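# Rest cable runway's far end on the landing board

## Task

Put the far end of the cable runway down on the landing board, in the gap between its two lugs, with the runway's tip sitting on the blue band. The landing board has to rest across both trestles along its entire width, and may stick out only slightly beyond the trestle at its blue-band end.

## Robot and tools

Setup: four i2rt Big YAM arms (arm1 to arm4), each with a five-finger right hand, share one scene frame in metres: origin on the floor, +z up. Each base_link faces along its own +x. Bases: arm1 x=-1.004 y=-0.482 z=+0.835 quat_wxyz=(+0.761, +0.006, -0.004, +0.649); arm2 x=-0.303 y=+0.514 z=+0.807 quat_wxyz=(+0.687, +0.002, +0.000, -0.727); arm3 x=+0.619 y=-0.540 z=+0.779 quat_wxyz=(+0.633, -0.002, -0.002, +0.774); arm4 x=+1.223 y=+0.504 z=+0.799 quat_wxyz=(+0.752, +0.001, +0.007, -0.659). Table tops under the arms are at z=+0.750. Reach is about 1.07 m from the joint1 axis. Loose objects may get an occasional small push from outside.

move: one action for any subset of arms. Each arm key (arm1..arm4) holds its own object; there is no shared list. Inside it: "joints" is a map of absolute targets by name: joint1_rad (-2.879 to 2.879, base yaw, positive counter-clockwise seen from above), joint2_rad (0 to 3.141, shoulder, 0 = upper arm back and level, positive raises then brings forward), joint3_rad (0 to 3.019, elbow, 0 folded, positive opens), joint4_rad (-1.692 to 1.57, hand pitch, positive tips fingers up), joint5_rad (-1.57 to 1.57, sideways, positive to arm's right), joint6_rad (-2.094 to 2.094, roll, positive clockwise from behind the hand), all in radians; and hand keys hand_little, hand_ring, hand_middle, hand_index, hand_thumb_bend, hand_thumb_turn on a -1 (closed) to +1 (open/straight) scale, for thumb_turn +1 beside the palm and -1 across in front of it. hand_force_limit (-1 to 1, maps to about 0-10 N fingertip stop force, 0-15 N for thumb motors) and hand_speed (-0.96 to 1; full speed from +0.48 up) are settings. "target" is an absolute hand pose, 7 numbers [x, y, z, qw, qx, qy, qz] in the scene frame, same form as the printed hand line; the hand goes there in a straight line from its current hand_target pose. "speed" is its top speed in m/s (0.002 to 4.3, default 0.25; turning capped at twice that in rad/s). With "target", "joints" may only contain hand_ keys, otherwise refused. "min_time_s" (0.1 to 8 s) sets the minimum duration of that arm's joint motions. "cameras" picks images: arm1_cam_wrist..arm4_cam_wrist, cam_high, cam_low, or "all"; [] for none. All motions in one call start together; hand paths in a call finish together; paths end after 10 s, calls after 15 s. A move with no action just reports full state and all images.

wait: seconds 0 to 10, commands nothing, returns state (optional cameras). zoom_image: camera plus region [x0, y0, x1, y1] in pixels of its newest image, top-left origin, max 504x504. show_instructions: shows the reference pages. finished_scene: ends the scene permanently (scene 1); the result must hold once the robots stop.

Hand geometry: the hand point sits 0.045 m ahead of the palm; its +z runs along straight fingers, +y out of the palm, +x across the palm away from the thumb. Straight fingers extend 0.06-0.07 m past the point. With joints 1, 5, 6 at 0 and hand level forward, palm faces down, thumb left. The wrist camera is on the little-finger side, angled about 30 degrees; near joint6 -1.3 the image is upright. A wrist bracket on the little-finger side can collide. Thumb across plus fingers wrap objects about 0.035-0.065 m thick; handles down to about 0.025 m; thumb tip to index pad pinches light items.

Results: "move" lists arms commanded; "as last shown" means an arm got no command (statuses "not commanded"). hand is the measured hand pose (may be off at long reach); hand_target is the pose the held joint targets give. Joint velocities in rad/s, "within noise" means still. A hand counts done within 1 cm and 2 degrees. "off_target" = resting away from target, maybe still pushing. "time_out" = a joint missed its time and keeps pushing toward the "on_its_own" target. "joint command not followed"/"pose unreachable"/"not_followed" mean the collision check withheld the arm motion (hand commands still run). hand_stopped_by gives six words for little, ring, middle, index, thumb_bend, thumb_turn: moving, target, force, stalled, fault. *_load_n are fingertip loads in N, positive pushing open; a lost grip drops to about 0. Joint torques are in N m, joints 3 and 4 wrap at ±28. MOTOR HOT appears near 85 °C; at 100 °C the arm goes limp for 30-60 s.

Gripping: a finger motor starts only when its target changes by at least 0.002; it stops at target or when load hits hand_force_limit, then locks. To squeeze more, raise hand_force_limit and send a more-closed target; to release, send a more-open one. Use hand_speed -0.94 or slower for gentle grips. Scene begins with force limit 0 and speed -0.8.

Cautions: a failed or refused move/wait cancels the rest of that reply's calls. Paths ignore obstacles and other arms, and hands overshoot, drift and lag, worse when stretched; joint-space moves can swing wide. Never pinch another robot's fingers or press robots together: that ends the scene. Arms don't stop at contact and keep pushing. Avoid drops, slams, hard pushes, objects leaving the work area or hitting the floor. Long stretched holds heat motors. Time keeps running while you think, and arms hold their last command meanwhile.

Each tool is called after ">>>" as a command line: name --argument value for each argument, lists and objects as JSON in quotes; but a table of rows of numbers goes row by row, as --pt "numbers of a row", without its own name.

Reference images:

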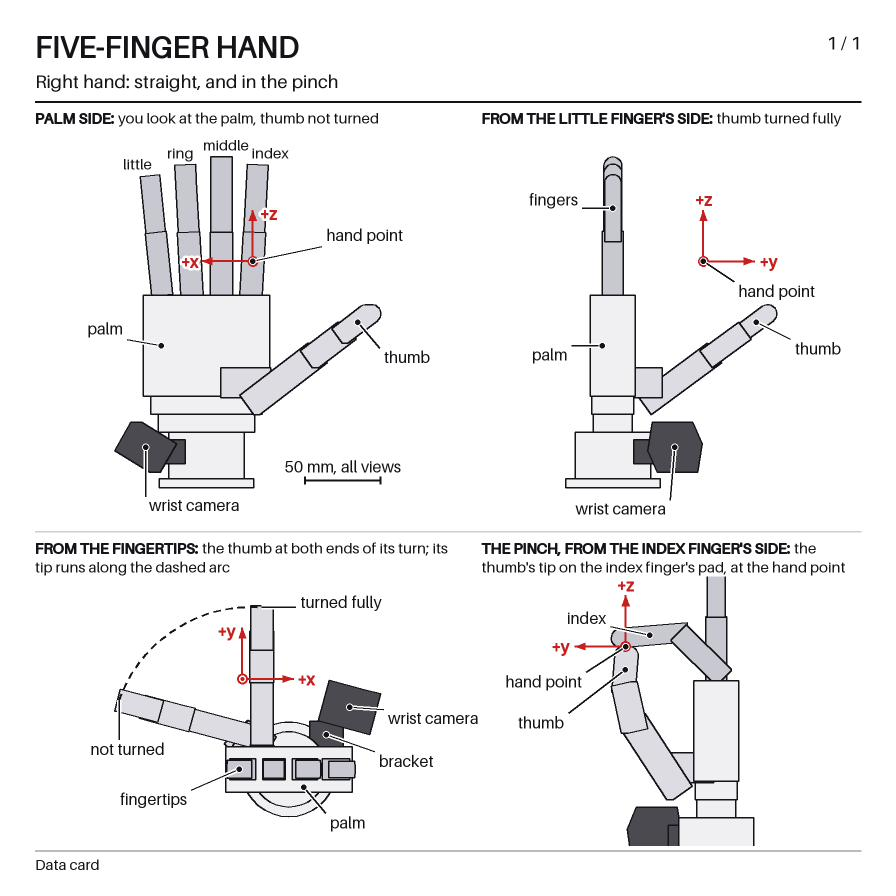

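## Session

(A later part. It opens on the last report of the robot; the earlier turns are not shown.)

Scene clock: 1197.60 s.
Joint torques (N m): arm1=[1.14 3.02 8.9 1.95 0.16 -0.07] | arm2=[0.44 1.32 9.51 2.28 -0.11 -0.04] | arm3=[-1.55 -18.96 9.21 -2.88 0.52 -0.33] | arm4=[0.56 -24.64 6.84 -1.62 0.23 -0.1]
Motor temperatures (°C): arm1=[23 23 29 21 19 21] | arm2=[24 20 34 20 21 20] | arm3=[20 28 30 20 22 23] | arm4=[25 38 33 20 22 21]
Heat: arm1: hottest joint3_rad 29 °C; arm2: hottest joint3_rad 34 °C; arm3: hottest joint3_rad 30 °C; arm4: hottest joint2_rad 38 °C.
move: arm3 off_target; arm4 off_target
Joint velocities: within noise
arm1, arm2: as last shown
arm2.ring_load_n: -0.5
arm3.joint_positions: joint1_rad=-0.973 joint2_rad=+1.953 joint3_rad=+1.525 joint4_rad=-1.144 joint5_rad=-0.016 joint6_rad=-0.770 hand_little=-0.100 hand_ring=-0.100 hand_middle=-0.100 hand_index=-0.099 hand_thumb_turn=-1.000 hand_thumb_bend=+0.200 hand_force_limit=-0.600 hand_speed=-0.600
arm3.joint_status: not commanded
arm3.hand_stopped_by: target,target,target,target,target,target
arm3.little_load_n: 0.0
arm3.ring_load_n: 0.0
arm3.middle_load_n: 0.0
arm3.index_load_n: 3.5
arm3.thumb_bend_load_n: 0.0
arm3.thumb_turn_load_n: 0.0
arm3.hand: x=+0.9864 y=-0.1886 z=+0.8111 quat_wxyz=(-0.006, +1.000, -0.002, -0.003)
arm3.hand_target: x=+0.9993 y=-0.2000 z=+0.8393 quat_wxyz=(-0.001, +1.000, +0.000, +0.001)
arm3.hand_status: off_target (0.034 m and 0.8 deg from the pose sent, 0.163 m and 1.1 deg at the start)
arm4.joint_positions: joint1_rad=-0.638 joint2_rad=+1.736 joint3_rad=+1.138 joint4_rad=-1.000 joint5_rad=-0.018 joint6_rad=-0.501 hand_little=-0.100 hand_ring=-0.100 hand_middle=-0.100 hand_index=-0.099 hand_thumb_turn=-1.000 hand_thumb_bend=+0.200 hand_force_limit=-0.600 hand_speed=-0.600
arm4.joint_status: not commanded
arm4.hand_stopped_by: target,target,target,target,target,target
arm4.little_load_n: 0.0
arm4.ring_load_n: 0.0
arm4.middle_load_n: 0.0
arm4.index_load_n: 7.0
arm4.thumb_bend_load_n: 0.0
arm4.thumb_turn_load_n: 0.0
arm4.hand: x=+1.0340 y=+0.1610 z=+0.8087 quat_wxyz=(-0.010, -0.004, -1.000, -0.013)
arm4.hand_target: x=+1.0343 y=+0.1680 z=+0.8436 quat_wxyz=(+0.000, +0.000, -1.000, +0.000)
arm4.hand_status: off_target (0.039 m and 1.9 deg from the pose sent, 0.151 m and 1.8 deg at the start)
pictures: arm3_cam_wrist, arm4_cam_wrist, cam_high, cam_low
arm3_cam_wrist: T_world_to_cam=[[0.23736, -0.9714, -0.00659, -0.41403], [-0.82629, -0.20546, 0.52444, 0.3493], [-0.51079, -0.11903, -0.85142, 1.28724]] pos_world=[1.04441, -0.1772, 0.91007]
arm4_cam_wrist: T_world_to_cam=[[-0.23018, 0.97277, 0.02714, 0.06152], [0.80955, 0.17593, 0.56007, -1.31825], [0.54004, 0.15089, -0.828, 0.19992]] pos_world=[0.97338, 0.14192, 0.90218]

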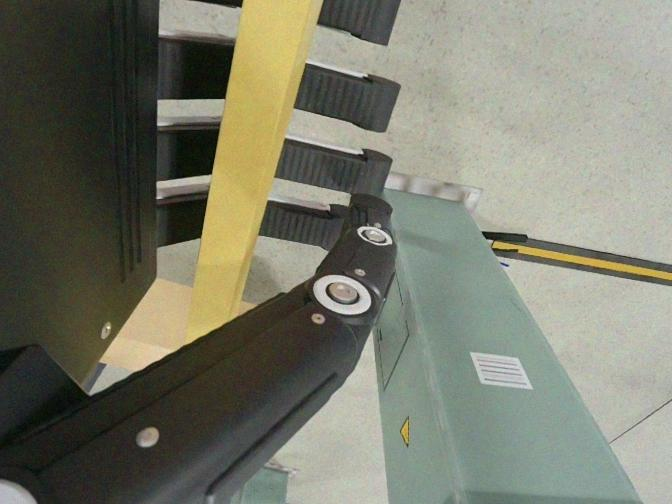

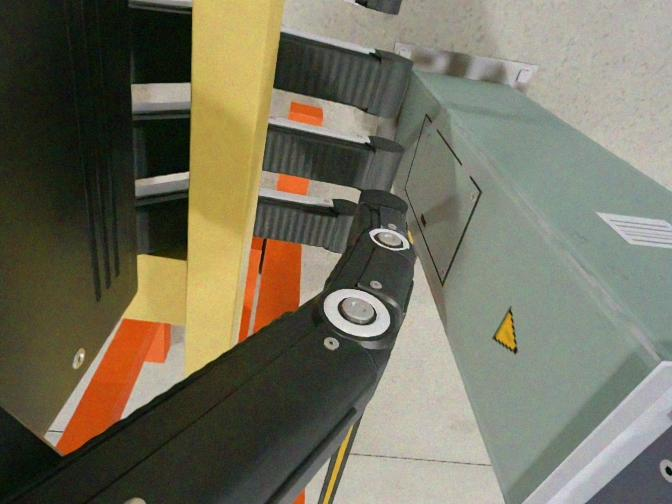

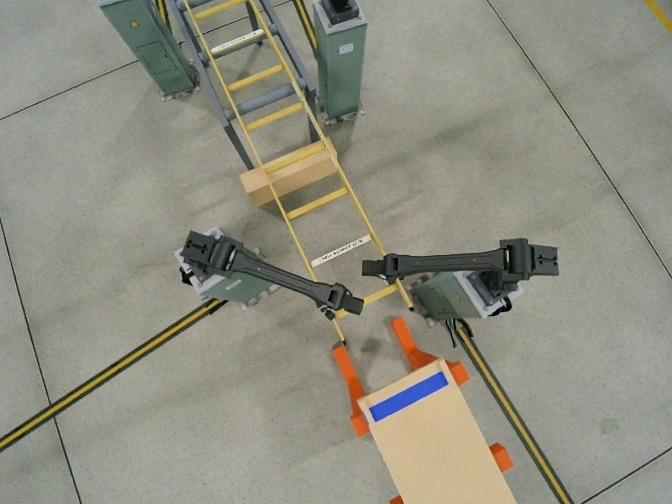

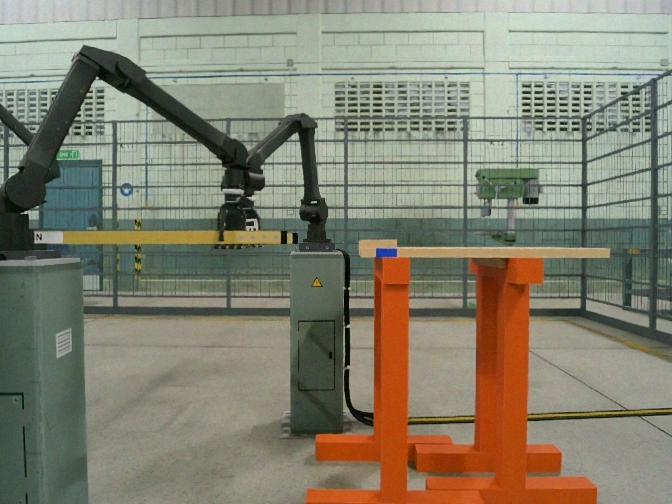

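>>> move --arm3 '{"target": [1.14, -0.22, 0.845, 0, 1, 0, 0], "speed": 0.08}' --arm4 '{"target": [1.174, 0.152, 0.847, 0, 0, 1, 0], "speed": 0.08}' --cameras '["cam_low", "cam_high", "arm3_cam_wrist", "arm4_cam_wrist"]'

>>> zoom_image --camera "cam_low" --region '[220, 200, 420, 280]'

>>> zoom_image --camera "cam_high" --region '[280, 250, 480, 450]'

Scene clock: 1211.33 s.
Joint torques (N m): arm1=[0.15 3.08 8.77 2.03 0.17 -0.05] | arm2=[0.44 1.26 9.51 2.29 -0.11 -0.04] | arm3=[-3.02 -22.12 10.32 -2.55 0.77 -0.35] | arm4=[0.62 -22.65 7.2 -1.16 -0.28 -0.08]
Motor temperatures (°C): arm1=[23 23 29 21 19 21] | arm2=[24 20 34 20 21 20] | arm3=[20 28 30 20 23 23] | arm4=[25 37 32 20 22 21]
Heat: arm1: hottest joint3_rad 29 °C; arm2: hottest joint3_rad 34 °C; arm3: hottest joint3_rad 30 °C; arm4: hottest joint2_rad 37 °C.
move: arm3 off_target; arm4 off_target
Joint velocities: within noise
arm1, arm2: as last shown
arm2.ring_load_n: 0.0
arm3.joint_positions: joint1_rad=-1.122 joint2_rad=+2.202 joint3_rad=+1.944 joint4_rad=-1.328 joint5_rad=-0.021 joint6_rad=-0.935 hand_little=-0.100 hand_ring=-0.100 hand_middle=-0.100 hand_index=-0.099 hand_thumb_turn=-1.000 hand_thumb_bend=+0.200 hand_force_limit=-0.600 hand_speed=-0.600
arm3.joint_status: not commanded
arm3.hand_stopped_by: target,target,target,target,target,target
arm3.little_load_n: 0.5
arm3.ring_load_n: 0.0
arm3.middle_load_n: 0.0
arm3.index_load_n: 3.0
arm3.thumb_bend_load_n: 0.0
arm3.thumb_turn_load_n: 0.0
arm3.hand: x=+1.1167 y=-0.1963 z=+0.8130 quat_wxyz=(-0.005, +1.000, +0.006, -0.010)
arm3.hand_target: x=+1.1384 y=-0.2203 z=+0.8441 quat_wxyz=(+0.000, +1.000, +0.000, +0.001)
arm3.hand_status: off_target (0.046 m and 1.4 deg from the pose sent, 0.160 m and 0.8 deg at the start)
arm4.joint_positions: joint1_rad=-0.331 joint2_rad=+1.656 joint3_rad=+1.030 joint4_rad=-0.984 joint5_rad=-0.004 joint6_rad=-0.190 hand_little=-0.100 hand_ring=-0.100 hand_middle=-0.100 hand_index=-0.099 hand_thumb_turn=-1.000 hand_thumb_bend=+0.200 hand_force_limit=-0.600 hand_speed=-0.600
arm4.joint_status: not commanded
arm4.hand_stopped_by: target,target,target,target,target,target
arm4.little_load_n: 0.0
arm4.ring_load_n: 0.0
arm4.middle_load_n: 1.5
arm4.index_load_n: 6.5
arm4.thumb_bend_load_n: 0.0
arm4.thumb_turn_load_n: 0.0
arm4.hand: x=+1.1714 y=+0.1513 z=+0.8089 quat_wxyz=(-0.001, -0.005, -1.000, -0.024)
arm4.hand_target: x=+1.1741 y=+0.1524 z=+0.8436 quat_wxyz=(+0.000, +0.000, -1.000, +0.000)
arm4.hand_status: off_target (0.038 m and 2.8 deg from the pose sent, 0.145 m and 1.9 deg at the start)
pictures: arm3_cam_wrist, arm4_cam_wrist, cam_high, cam_low
arm3_cam_wrist: T_world_to_cam=[[0.25272, -0.96751, -0.00758, -0.46799], [-0.8161, -0.21737, 0.53548, 0.43168], [-0.51973, -0.12914, -0.84452, 1.35697]] pos_world=[1.17582, -0.18371, 0.91128]
arm4_cam_wrist: T_world_to_cam=[[-0.22708, 0.97247, 0.05239, 0.07856], [0.81947, 0.16173, 0.54983, -1.42911], [0.52622, 0.16779, -0.83363, 0.14551]] pos_world=[1.11238, 0.13032, 0.90295]

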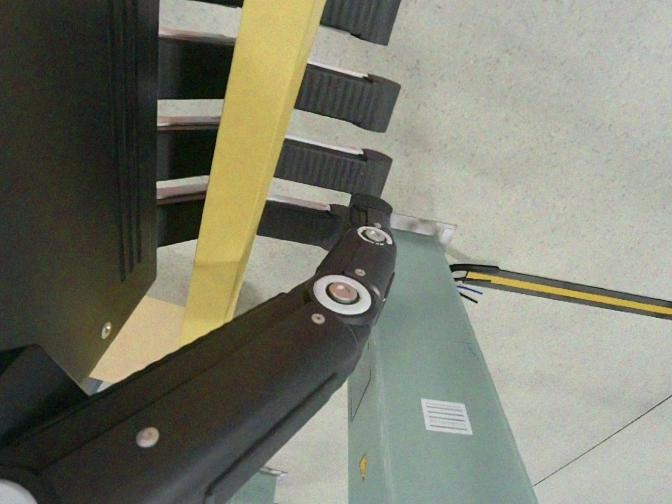

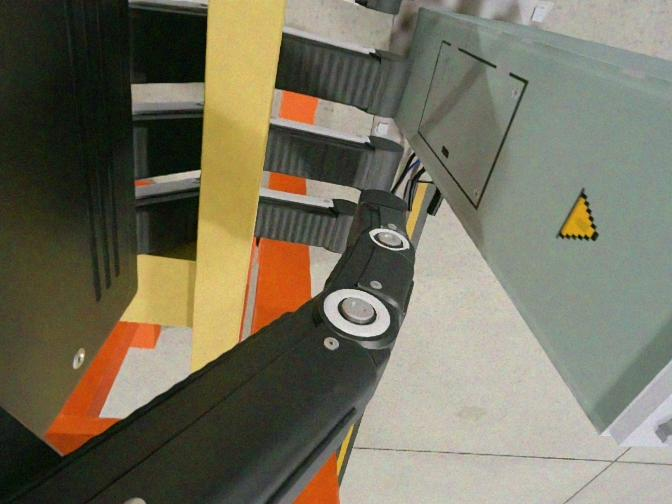

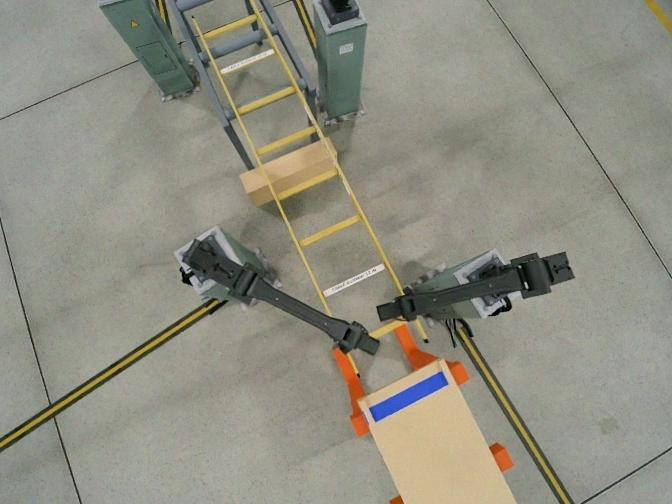

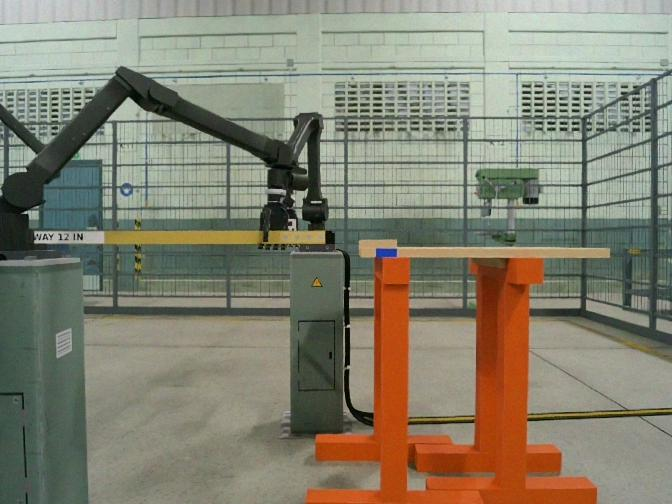

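Scaled by 2.520 from the camera's image (finer frame: 960x720).

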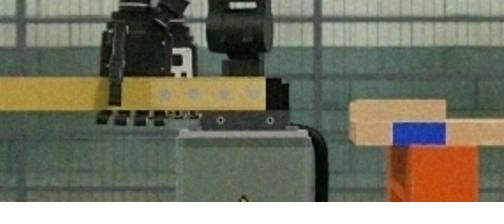

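Scaled by 2.520 from the camera's image (finer frame: 960x720).

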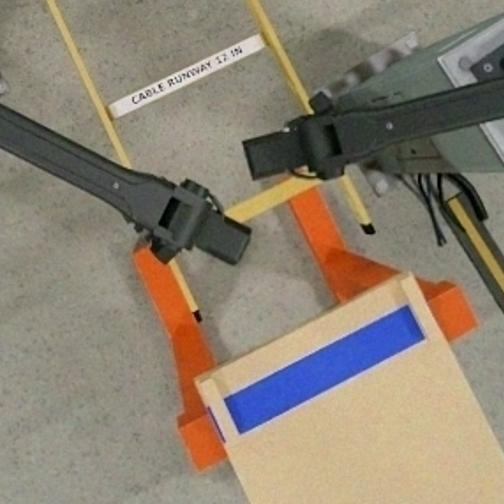

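>>> move --arm3 '{"target": [1.205, -0.224, 0.858, 0, 1, 0, 0], "speed": 0.06}' --arm4 '{"target": [1.239, 0.151, 0.858, 0, 0, 1, 0], "speed": 0.06}' --cameras '["cam_low", "cam_high", "arm3_cam_wrist", "arm4_cam_wrist"]'

>>> zoom_image --camera "cam_low" --region '[260, 210, 420, 280]'

>>> zoom_image --camera "cam_high" --region '[320, 310, 480, 430]'

Scene clock: 1229.63 s.
Joint torques (N m): arm1=[0.38 3.02 8.84 1.88 0.1 -0.03] | arm2=[0.44 1.32 9.51 2.29 -0.1 -0.04] | arm3=[-3.37 -24.7 11.52 -2.35 0.83 -0.32] | arm4=[1.26 -23.59 8.03 -2.19 -0.34 0.08]
Motor temperatures (°C): arm1=[23 23 29 21 19 21] | arm2=[24 20 34 20 21 20] | arm3=[20 29 30 20 23 23] | arm4=[25 35 32 20 22 21]
Heat: arm1: hottest joint3_rad 29 °C; arm2: hottest joint3_rad 34 °C; arm3: hottest joint3_rad 30 °C; arm4: hottest joint2_rad 35 °C.
move: arm3 off_target; arm4 off_target
Joint velocities: within noise
arm1, arm2: as last shown
arm3.joint_positions: joint1_rad=-1.172 joint2_rad=+2.390 joint3_rad=+2.285 joint4_rad=-1.509 joint5_rad=-0.022 joint6_rad=-0.993 hand_little=-0.100 hand_ring=-0.100 hand_middle=-0.100 hand_index=-0.099 hand_thumb_turn=-1.000 hand_thumb_bend=+0.200 hand_force_limit=-0.600 hand_speed=-0.600
arm3.joint_status: not commanded
arm3.hand_stopped_by: target,target,target,target,target,target
arm3.little_load_n: 0.5
arm3.ring_load_n: 0.0
arm3.middle_load_n: 0.0
arm3.index_load_n: 2.5
arm3.thumb_bend_load_n: 0.0
arm3.thumb_turn_load_n: 0.0
arm3.hand: x=+1.1765 y=-0.1969 z=+0.8156 quat_wxyz=(+0.003, +1.000, +0.010, -0.021)
arm3.hand_target: x=+1.2023 y=-0.2247 z=+0.8570 quat_wxyz=(+0.000, +1.000, +0.000, +0.002)
arm3.hand_status: off_target (0.058 m and 2.7 deg from the pose sent, 0.103 m and 1.4 deg at the start)
arm4.joint_positions: joint1_rad=-0.182 joint2_rad=+1.640 joint3_rad=+1.015 joint4_rad=-0.982 joint5_rad=+0.000 joint6_rad=-0.049 hand_little=-0.100 hand_ring=-0.100 hand_middle=-0.100 hand_index=-0.099 hand_thumb_turn=-1.000 hand_thumb_bend=+0.200 hand_force_limit=-0.600 hand_speed=-0.600
arm4.joint_status: not commanded
arm4.hand_stopped_by: target,target,target,target,target,target
arm4.little_load_n: 1.0
arm4.ring_load_n: 1.0
arm4.middle_load_n: 1.5
arm4.index_load_n: 6.0
arm4.thumb_bend_load_n: 0.0
arm4.thumb_turn_load_n: 0.0
arm4.hand: x=+1.2325 y=+0.1492 z=+0.8096 quat_wxyz=(+0.004, -0.001, -1.000, -0.024)
arm4.hand_target: x=+1.2388 y=+0.1516 z=+0.8526 quat_wxyz=(+0.000, +0.000, -1.000, +0.000)
arm4.hand_status: off_target (0.049 m and 2.8 deg from the pose sent, 0.084 m and 2.8 deg at the start)
pictures: arm3_cam_wrist, arm4_cam_wrist, cam_high, cam_low
arm3_cam_wrist: T_world_to_cam=[[0.25955, -0.96573, 0.00003, -0.49754], [-0.80191, -0.2155, 0.55722, 0.44492], [-0.53812, -0.14465, -0.83036, 1.3971]] pos_world=[1.23773, -0.18251, 0.9122]
arm4_cam_wrist: T_world_to_cam=[[-0.23405, 0.97068, 0.0547, 0.10146], [0.82357, 0.16805, 0.54176, -1.47856], [0.51668, 0.17185, -0.83875, 0.12958]] pos_world=[1.17449, 0.12771, 0.90416]

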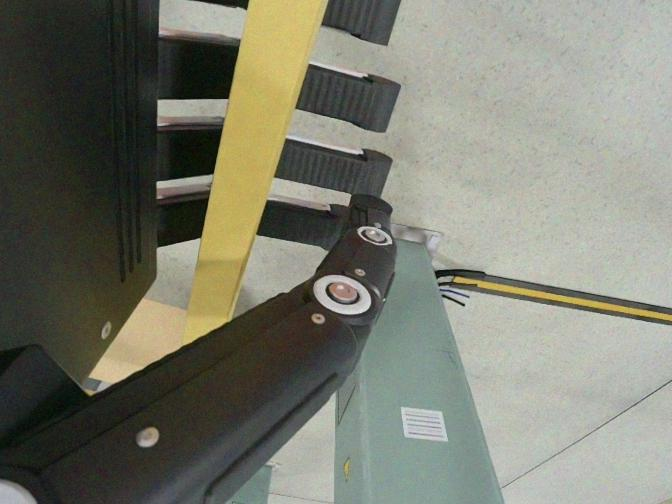

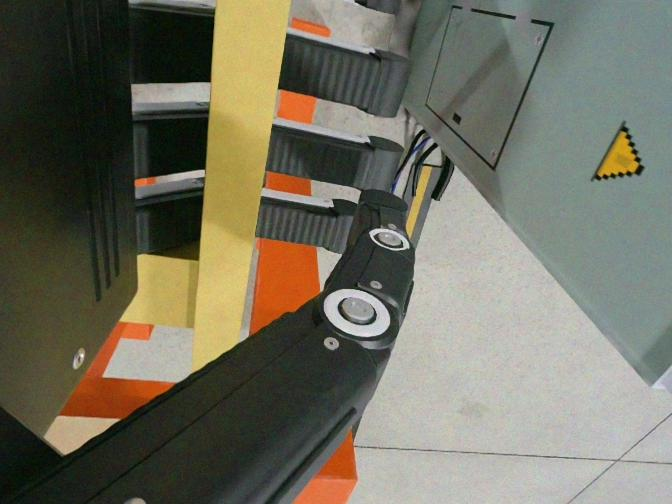

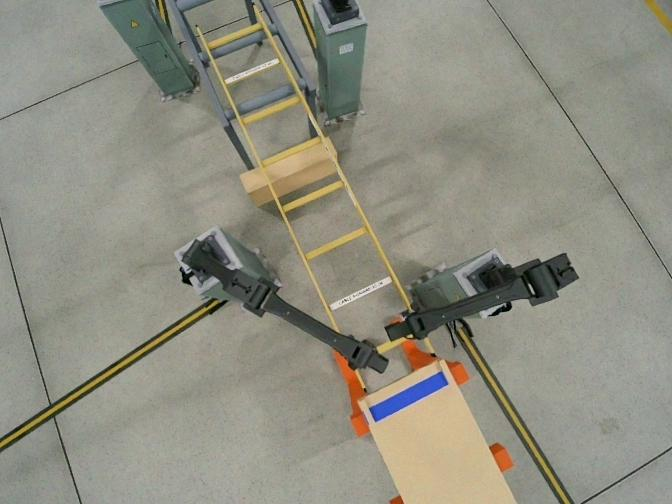

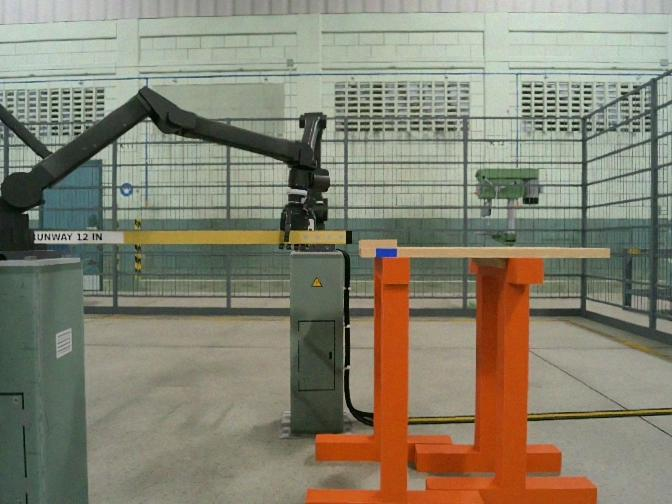

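Scaled by 3.150 from the camera's image (finer frame: 960x720).

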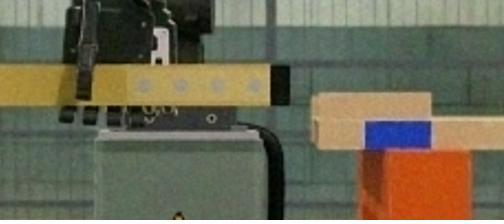

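Scaled by 3.150 from the camera's image (finer frame: 960x720).

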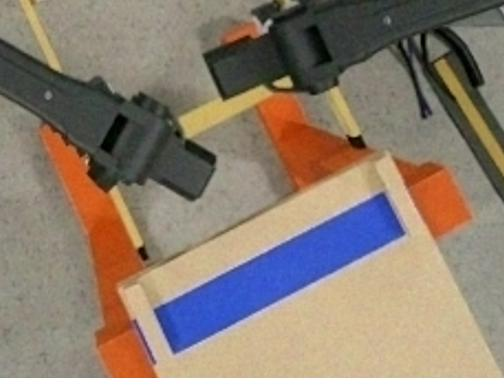

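>>> move --arm3 '{"target": [1.245, -0.226, 0.862, 0, 1, 0, 0], "speed": 0.05}' --arm4 '{"target": [1.277, 0.150, 0.860, 0, 0, 1, 0], "speed": 0.05}' --cameras '["cam_low", "cam_high", "arm4_cam_wrist"]'

>>> zoom_image --camera "cam_low" --region '[280, 210, 440, 280]'

>>> zoom_image --camera "cam_high" --region '[340, 330, 460, 430]'

Scene clock: 1245.50 s.
Joint torques (N m): arm1=[0.97 3.43 8.91 1.8 0.14 -0.06] | arm2=[0.44 1.26 9.5 2.28 -0.11 -0.04] | arm3=[-3.43 -26.05 12.03 -1.91 0.86 -0.32] | arm4=[1.08 -23.41 8.91 -2.39 -0.25 0.05]
Motor temperatures (°C): arm1=[23 23 29 21 19 21] | arm2=[24 20 34 20 21 20] | arm3=[20 32 31 20 23 23] | arm4=[25 35 32 20 22 21]
Heat: arm1: hottest joint3_rad 29 °C; arm2: hottest joint3_rad 34 °C; arm3: hottest joint2_rad 32 °C; arm4: hottest joint2_rad 35 °C.
move: arm3 off_target; arm4 off_target
Joint velocities: within noise
arm1, arm2: as last shown
arm3.joint_positions: joint1_rad=-1.201 joint2_rad=+2.544 joint3_rad=+2.578 joint4_rad=-1.642 joint5_rad=-0.022 joint6_rad=-1.024 hand_little=-0.100 hand_ring=-0.100 hand_middle=-0.100 hand_index=-0.099 hand_thumb_turn=-1.000 hand_thumb_bend=+0.200 hand_force_limit=-0.600 hand_speed=-0.600
arm3.joint_status: not commanded
arm3.hand_stopped_by: target,target,target,target,target,target
arm3.little_load_n: 0.0
arm3.ring_load_n: 0.0
arm3.middle_load_n: 0.0
arm3.index_load_n: 2.5
arm3.thumb_bend_load_n: -0.5
arm3.thumb_turn_load_n: 0.0
arm3.hand: x=+1.2145 y=-0.1969 z=+0.8165 quat_wxyz=(+0.000, +1.000, +0.011, -0.019)
arm3.hand_target: x=+1.2414 y=-0.2272 z=+0.8608 quat_wxyz=(-0.006, +1.000, +0.000, +0.012)
arm3.hand_status: off_target (0.062 m and 2.5 deg from the pose sent, 0.088 m and 2.7 deg at the start; a joint's target at an end of its range on 19 of 42 steps)
arm4.joint_positions: joint1_rad=-0.090 joint2_rad=+1.639 joint3_rad=+1.013 joint4_rad=-0.982 joint5_rad=-0.001 joint6_rad=+0.043 hand_little=-0.100 hand_ring=-0.100 hand_middle=-0.100 hand_index=-0.099 hand_thumb_turn=-1.000 hand_thumb_bend=+0.200 hand_force_limit=-0.600 hand_speed=-0.600
arm4.joint_status: not commanded
arm4.hand_stopped_by: target,target,target,target,target,target
arm4.little_load_n: 1.0
arm4.ring_load_n: 2.0
arm4.middle_load_n: 1.5
arm4.index_load_n: 5.0
arm4.thumb_bend_load_n: 0.0
arm4.thumb_turn_load_n: 0.0
arm4.hand: x=+1.2713 y=+0.1494 z=+0.8094 quat_wxyz=(+0.004, -0.001, -1.000, -0.024)
arm4.hand_target: x=+1.2768 y=+0.1506 z=+0.8546 quat_wxyz=(+0.000, +0.000, -1.000, +0.000)
arm4.hand_status: off_target (0.051 m and 2.8 deg from the pose sent, 0.067 m and 2.8 deg at the start)
pictures: arm4_cam_wrist, cam_high, cam_low
arm4_cam_wrist: T_world_to_cam=[[-0.2343, 0.97062, 0.0548, 0.11062], [0.82449, 0.16853, 0.54019, -1.51049], [0.51508, 0.17175, -0.83976, 0.11226]] pos_world=[1.21349, 0.12791, 0.90416]

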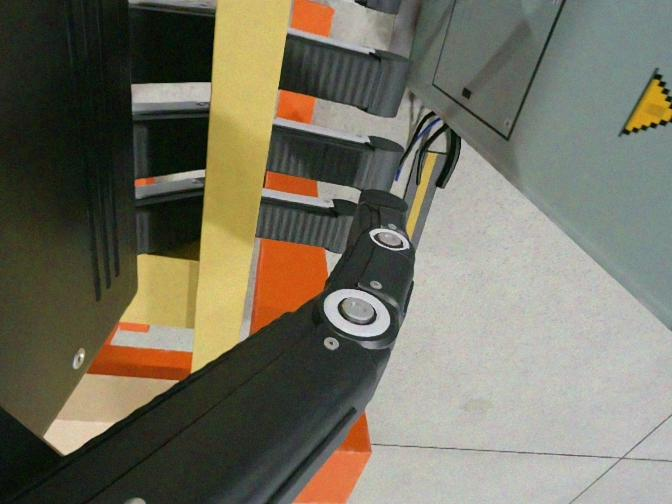

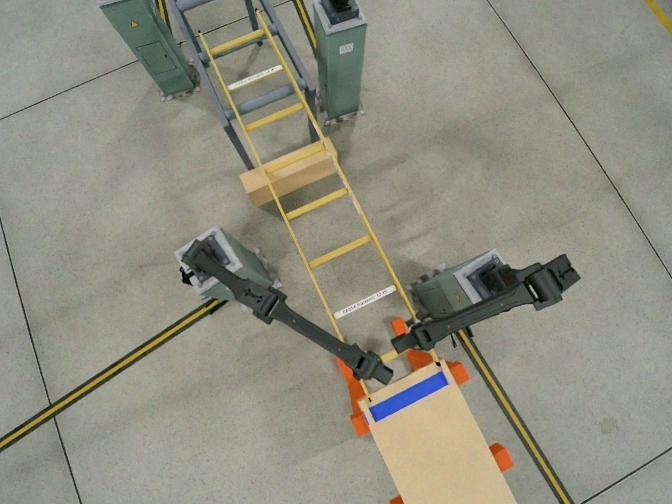

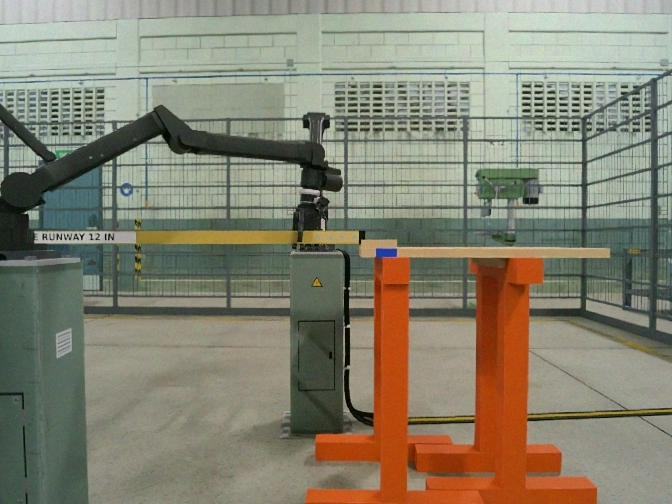

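Scaled by 3.150 from the camera's image (finer frame: 960x720).

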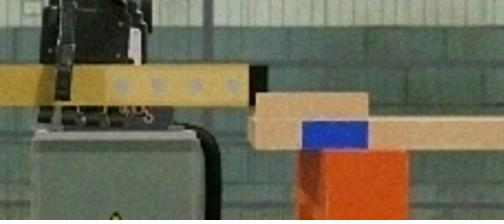

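Scaled by 4.200 from the camera's image (finer frame: 960x720).

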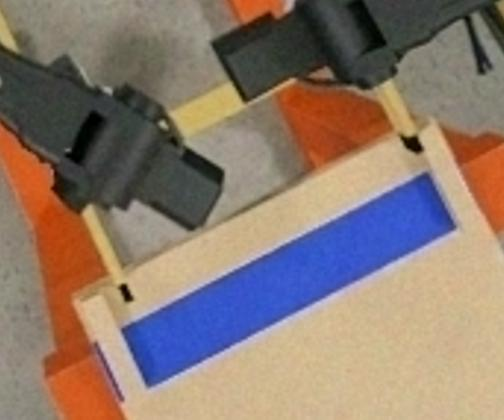

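>>> move --arm3 '{"target": [1.272, -0.228, 0.862, 0, 1, 0, 0], "speed": 0.04}' --arm4 '{"target": [1.302, 0.148, 0.860, 0, 0, 1, 0], "speed": 0.04}' --cameras '["cam_low", "cam_high"]'

>>> zoom_image --camera "cam_low" --region '[280, 210, 440, 280]'

>>> zoom_image --camera "cam_high" --region '[340, 330, 460, 430]'

Scene clock: 1256.20 s.
Joint torques (N m): arm1=[0.44 3.96 9.02 2 0.11 -0.07] | arm2=[0.5 1.32 9.5 2.29 -0.11 -0.04] | arm3=[-3.84 -26.29 12.14 -1.51 0.84 -0.33] | arm4=[1.14 -22.48 9.66 -2.74 -0.21 0.07]
Motor temperatures (°C): arm1=[22 23 29 21 19 21] | arm2=[24 20 34 20 21 20] | arm3=[20 33 31 20 23 23] | arm4=[25 35 32 20 22 21]
Heat: arm1: hottest joint3_rad 29 °C; arm2: hottest joint3_rad 34 °C; arm3: hottest joint2_rad 33 °C; arm4: hottest joint2_rad 35 °C.
move: arm3 off_target; arm4 off_target
Joint velocities: within noise
arm1, arm2: as last shown
arm3.joint_positions: joint1_rad=-1.215 joint2_rad=+2.600 joint3_rad=+2.695 joint4_rad=-1.650 joint5_rad=-0.021 joint6_rad=-1.048 hand_little=-0.100 hand_ring=-0.100 hand_middle=-0.100 hand_index=-0.099 hand_thumb_turn=-1.000 hand_thumb_bend=+0.200 hand_force_limit=-0.600 hand_speed=-0.600
arm3.joint_status: not commanded
arm3.hand_stopped_by: target,target,target,target,target,target
arm3.little_load_n: 0.0
arm3.ring_load_n: 0.0
arm3.middle_load_n: 0.5
arm3.index_load_n: 2.5
arm3.thumb_bend_load_n: 0.0
arm3.thumb_turn_load_n: 0.0
arm3.hand: x=+1.2388 y=-0.1951 z=+0.8170 quat_wxyz=(-0.014, +1.000, +0.016, +0.005)
arm3.hand_target: x=+1.2677 y=-0.2295 z=+0.8609 quat_wxyz=(-0.020, +0.999, +0.003, +0.039)
arm3.hand_status: off_target (0.065 m and 2.5 deg from the pose sent, 0.080 m and 2.5 deg at the start; a joint's target at an end of its range on 36 of 39 steps)
arm4.joint_positions: joint1_rad=-0.033 joint2_rad=+1.639 joint3_rad=+1.013 joint4_rad=-0.982 joint5_rad=-0.002 joint6_rad=+0.100 hand_little=-0.100 hand_ring=-0.100 hand_middle=-0.100 hand_index=-0.099 hand_thumb_turn=-1.000 hand_thumb_bend=+0.200 hand_force_limit=-0.600 hand_speed=-0.600
arm4.joint_status: not commanded
arm4.hand_stopped_by: target,target,target,target,target,target
arm4.little_load_n: 2.5
arm4.ring_load_n: 3.0
arm4.middle_load_n: 1.5
arm4.index_load_n: 4.0
arm4.thumb_bend_load_n: 0.0
arm4.thumb_turn_load_n: 0.0
arm4.hand: x=+1.2949 y=+0.1510 z=+0.8092 quat_wxyz=(+0.005, -0.001, -1.000, -0.024)
arm4.hand_target: x=+1.3017 y=+0.1490 z=+0.8551 quat_wxyz=(+0.000, +0.000, -1.000, +0.000)
arm4.hand_status: off_target (0.051 m and 2.8 deg from the pose sent, 0.059 m and 2.8 deg at the start)
pictures: cam_high, cam_low

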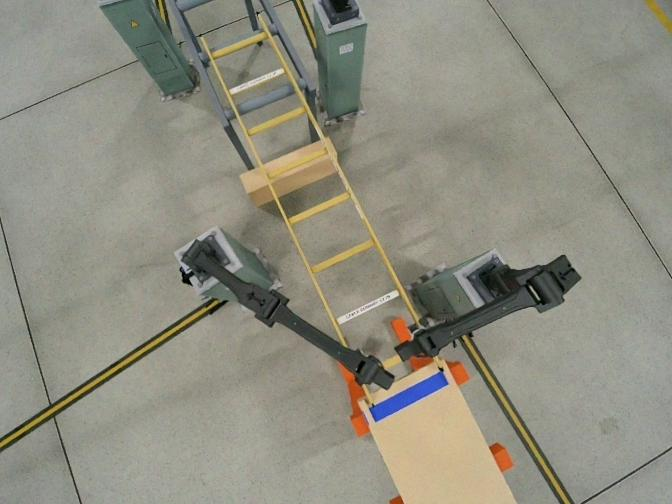

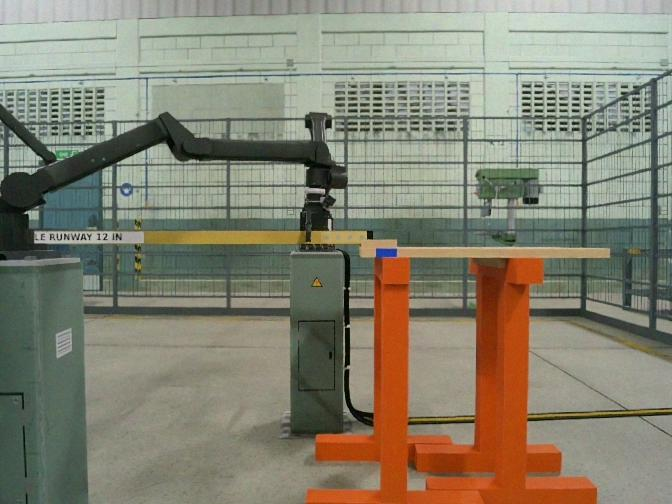

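Scaled by 3.150 from the camera's image (finer frame: 960x720).

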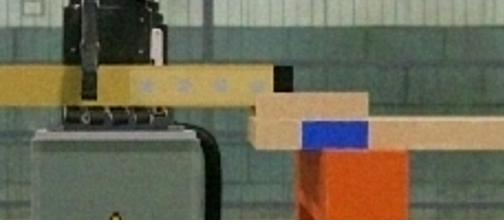

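Scaled by 4.200 from the camera's image (finer frame: 960x720).

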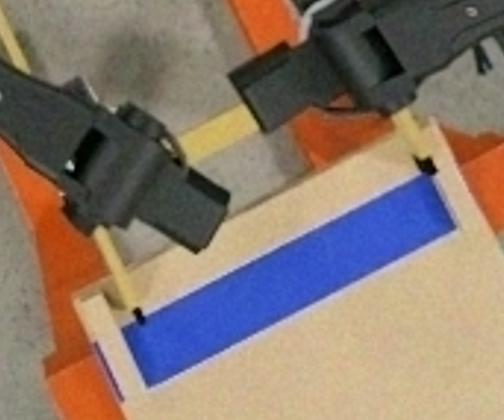

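>>> move --arm3 '{"target": [1.308, -0.218, 0.862, 0, 1, 0, 0], "speed": 0.04}' --arm4 '{"target": [1.339, 0.149, 0.860, 0, 0, 1, 0], "speed": 0.04}' --cameras '["cam_low", "cam_high", "arm4_cam_wrist", "arm3_cam_wrist"]'

>>> zoom_image --camera "cam_low" --region '[280, 210, 440, 280]'

>>> zoom_image --camera "cam_high" --region '[340, 330, 460, 430]'

Scene clock: 1268.17 s.
Joint torques (N m): arm1=[0.79 3.08 9.01 1.95 0.17 -0.05] | arm2=[0.44 1.32 9.5 2.3 -0.1 -0.04] | arm3=[-3.31 -26.64 12.63 0.03 0.78 -0.3] | arm4=[3.78 -22.42 10.96 -2.8 -0.39 0.29]
Motor temperatures (°C): arm1=[22 23 29 21 19 21] | arm2=[24 20 34 20 21 20] | arm3=[20 34 32 20 23 23] | arm4=[25 36 32 20 22 21]
Heat: arm1: hottest joint3_rad 29 °C; arm2: hottest joint3_rad 34 °C; arm3: hottest joint2_rad 34 °C; arm4: hottest joint2_rad 36 °C.
move: arm3 off_target; arm4 off_target
Joint velocities: within noise
arm1, arm2: as last shown
arm3.joint_positions: joint1_rad=-1.232 joint2_rad=+2.676 joint3_rad=+2.850 joint4_rad=-1.656 joint5_rad=-0.020 joint6_rad=-1.080 hand_little=-0.100 hand_ring=-0.100 hand_middle=-0.100 hand_index=-0.100 hand_thumb_turn=-1.000 hand_thumb_bend=+0.200 hand_force_limit=-0.600 hand_speed=-0.600
arm3.joint_status: not commanded
arm3.hand_stopped_by: target,target,target,target,target,target
arm3.little_load_n: 1.0
arm3.ring_load_n: 0.0
arm3.middle_load_n: 0.0
arm3.index_load_n: 1.5
arm3.thumb_bend_load_n: 0.0
arm3.thumb_turn_load_n: 0.0
arm3.hand: x=+1.2681 y=-0.1939 z=+0.8162 quat_wxyz=(-0.031, +0.999, +0.024, +0.037)
arm3.hand_target: x=+1.3022 y=-0.2210 z=+0.8621 quat_wxyz=(-0.045, +0.995, +0.012, +0.089)
arm3.hand_status: off_target (0.065 m and 6.1 deg from the pose sent, 0.086 m and 2.5 deg at the start; a joint's target at an end of its range on 48 of 50 steps)
arm4.joint_positions: joint1_rad=+0.033 joint2_rad=+1.639 joint3_rad=+1.013 joint4_rad=-0.982 joint5_rad=+0.001 joint6_rad=+0.164 hand_little=-0.100 hand_ring=-0.100 hand_middle=-0.100 hand_index=-0.100 hand_thumb_turn=-1.000 hand_thumb_bend=+0.200 hand_force_limit=-0.600 hand_speed=-0.600
arm4.joint_status: not commanded
arm4.hand_stopped_by: target,target,target,target,target,target
arm4.little_load_n: 5.5
arm4.ring_load_n: 4.5
arm4.middle_load_n: 1.0
arm4.index_load_n: 0.5
arm4.thumb_bend_load_n: 0.0
arm4.thumb_turn_load_n: 0.0
arm4.hand: x=+1.3214 y=+0.1546 z=+0.8088 quat_wxyz=(+0.008, +0.000, -1.000, -0.023)
arm4.hand_target: x=+1.3379 y=+0.1504 z=+0.8556 quat_wxyz=(-0.001, +0.000, -1.000, +0.000)
arm4.hand_status: off_target (0.054 m and 2.8 deg from the pose sent, 0.067 m and 2.8 deg at the start)
pictures: arm3_cam_wrist, arm4_cam_wrist, cam_high, cam_low
arm3_cam_wrist: T_world_to_cam=[[0.28802, -0.95701, -0.0344, -0.52468], [-0.85299, -0.27271, 0.44501, 0.66396], [-0.43526, -0.09883, -0.89486, 1.37844]] pos_world=[1.31745, -0.18482, 0.92]
arm4_cam_wrist: T_world_to_cam=[[-0.23675, 0.96997, 0.05579, 0.11984], [0.8276, 0.17125, 0.53456, -1.55225], [0.50895, 0.17273, -0.84329, 0.09592]] pos_world=[1.26419, 0.13301, 0.90397]

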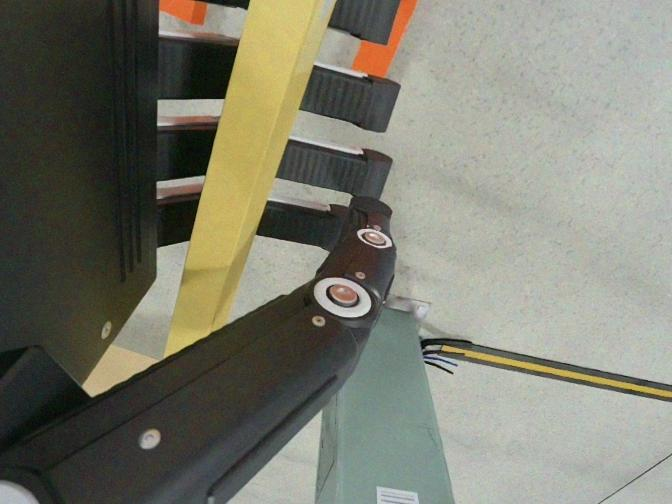

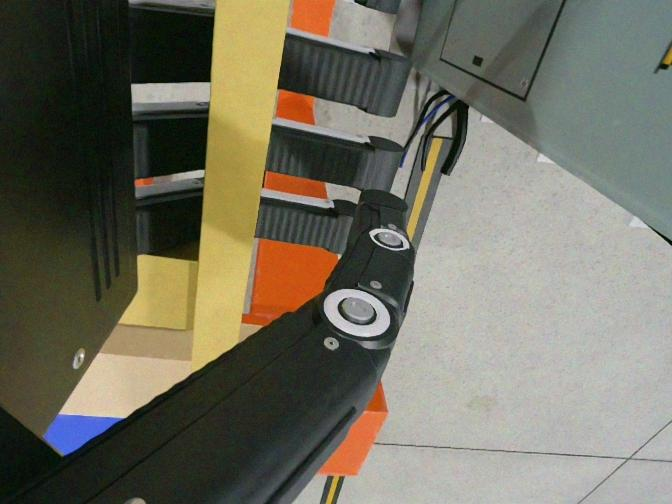

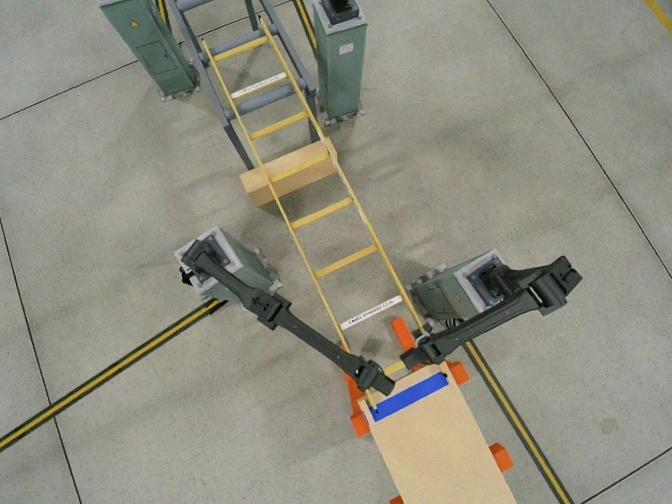

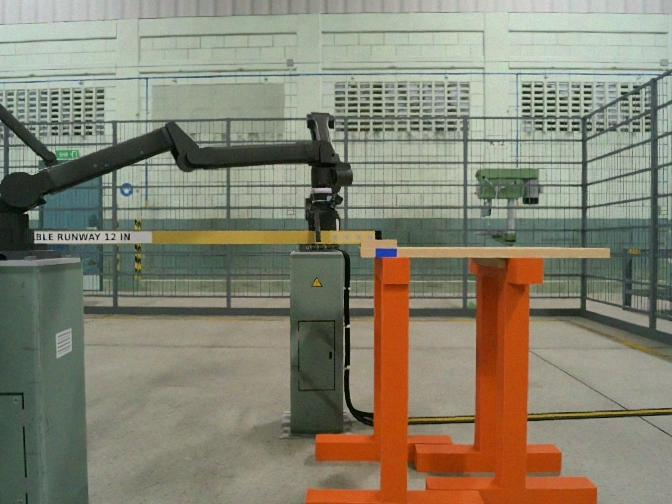

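Scaled by 3.150 from the camera's image (finer frame: 960x720).

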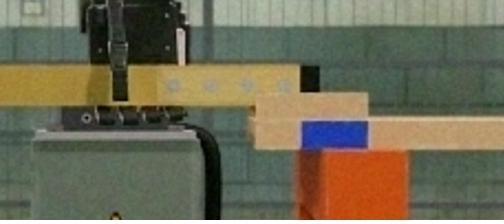

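Scaled by 4.200 from the camera's image (finer frame: 960x720).

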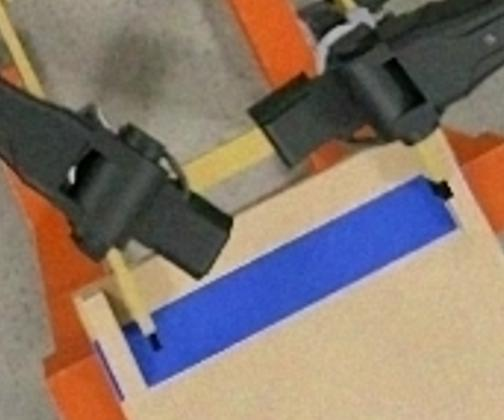

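>>> move --arm3 '{"target": [1.308, -0.24, 0.862, 0, 1, 0, 0], "speed": 0.05}' --arm4 '{"target": [1.337, 0.132, 0.860, 0, 0, 1, 0], "speed": 0.05}' --cameras '["cam_low", "cam_high"]'

>>> zoom_image --camera "cam_high" --region '[340, 330, 460, 430]'

Scene clock: 1285.13 s.
Joint torques (N m): arm1=[1.61 2.96 8.99 1.91 0.16 -0.08] | arm2=[0.44 1.26 9.5 2.29 -0.11 -0.04] | arm3=[-4.72 -27.11 12.08 -1.28 0.87 -0.37] | arm4=[2.37 -21.66 13.93 -3.15 -0.31 0.2]
Motor temperatures (°C): arm1=[22 23 29 21 19 21] | arm2=[24 20 34 20 21 20] | arm3=[20 35 35 20 23 23] | arm4=[25 36 33 20 22 22]
Heat: arm1: hottest joint3_rad 29 °C; arm2: hottest joint3_rad 34 °C; arm3: hottest joint2_rad 35 °C; arm4: hottest joint2_rad 36 °C.
move: arm3 off_target; arm4 off_target
Joint velocities: within noise
arm1, arm2: as last shown
arm1.thumb_turn_load_n: -0.5
arm3.joint_positions: joint1_rad=-1.237 joint2_rad=+2.682 joint3_rad=+2.854 joint4_rad=-1.652 joint5_rad=-0.024 joint6_rad=-1.090 hand_little=-0.100 hand_ring=-0.100 hand_middle=-0.100 hand_index=-0.100 hand_thumb_turn=-1.000 hand_thumb_bend=+0.200 hand_force_limit=-0.600 hand_speed=-0.600
arm3.joint_status: not commanded
arm3.hand_stopped_by: target,target,target,target,target,target
arm3.little_load_n: 0.5
arm3.ring_load_n: 0.0
arm3.middle_load_n: 0.0
arm3.index_load_n: 2.0
arm3.thumb_bend_load_n: -0.5
arm3.thumb_turn_load_n: 0.0
arm3.hand: x=+1.2713 y=-0.1963 z=+0.8133 quat_wxyz=(-0.033, +0.998, +0.026, +0.037)
arm3.hand_target: x=+1.3026 y=-0.2416 z=+0.8606 quat_wxyz=(-0.036, +0.997, +0.009, +0.074)
arm3.hand_status: off_target (0.075 m and 6.4 deg from the pose sent, 0.076 m and 6.1 deg at the start; a joint's target at an end of its range on 66 of 76 steps)
arm4.joint_positions: joint1_rad=+0.035 joint2_rad=+1.653 joint3_rad=+1.025 joint4_rad=-0.985 joint5_rad=-0.001 joint6_rad=+0.166 hand_little=-0.100 hand_ring=-0.100 hand_middle=-0.100 hand_index=-0.100 hand_thumb_turn=-1.000 hand_thumb_bend=+0.200 hand_force_limit=-0.600 hand_speed=-0.600
arm4.joint_status: not commanded
arm4.hand_stopped_by: target,target,target,target,target,target
arm4.little_load_n: 4.5
arm4.ring_load_n: 4.5
arm4.middle_load_n: 0.5
arm4.index_load_n: 2.0
arm4.thumb_bend_load_n: 0.0
arm4.thumb_turn_load_n: 0.0
arm4.hand: x=+1.3230 y=+0.1515 z=+0.8070 quat_wxyz=(+0.007, +0.000, -1.000, -0.026)
arm4.hand_target: x=+1.3364 y=+0.1344 z=+0.8568 quat_wxyz=(-0.001, +0.000, -1.000, +0.001)
arm4.hand_status: off_target (0.058 m and 3.1 deg from the pose sent, 0.058 m and 2.8 deg at the start)
pictures: cam_high, cam_low

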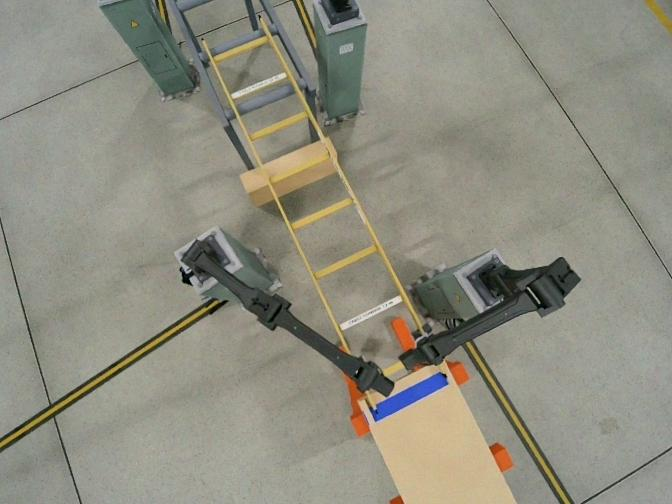

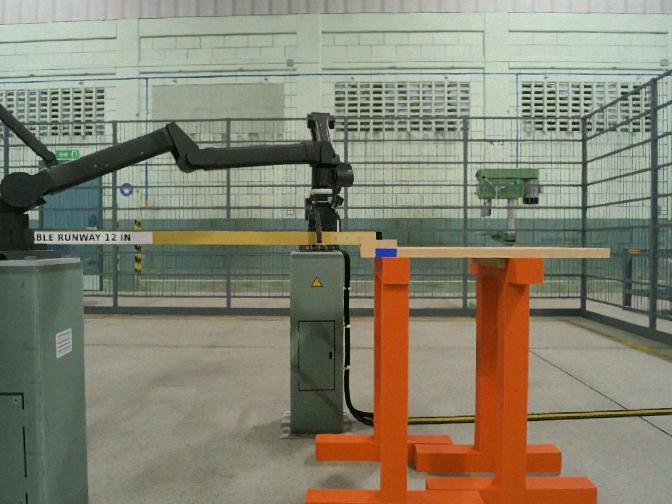

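Scaled by 4.200 from the camera's image (finer frame: 960x720).

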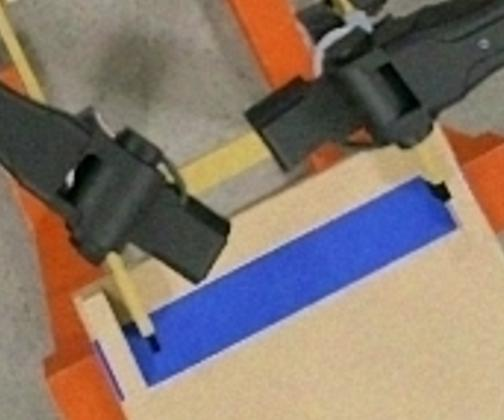

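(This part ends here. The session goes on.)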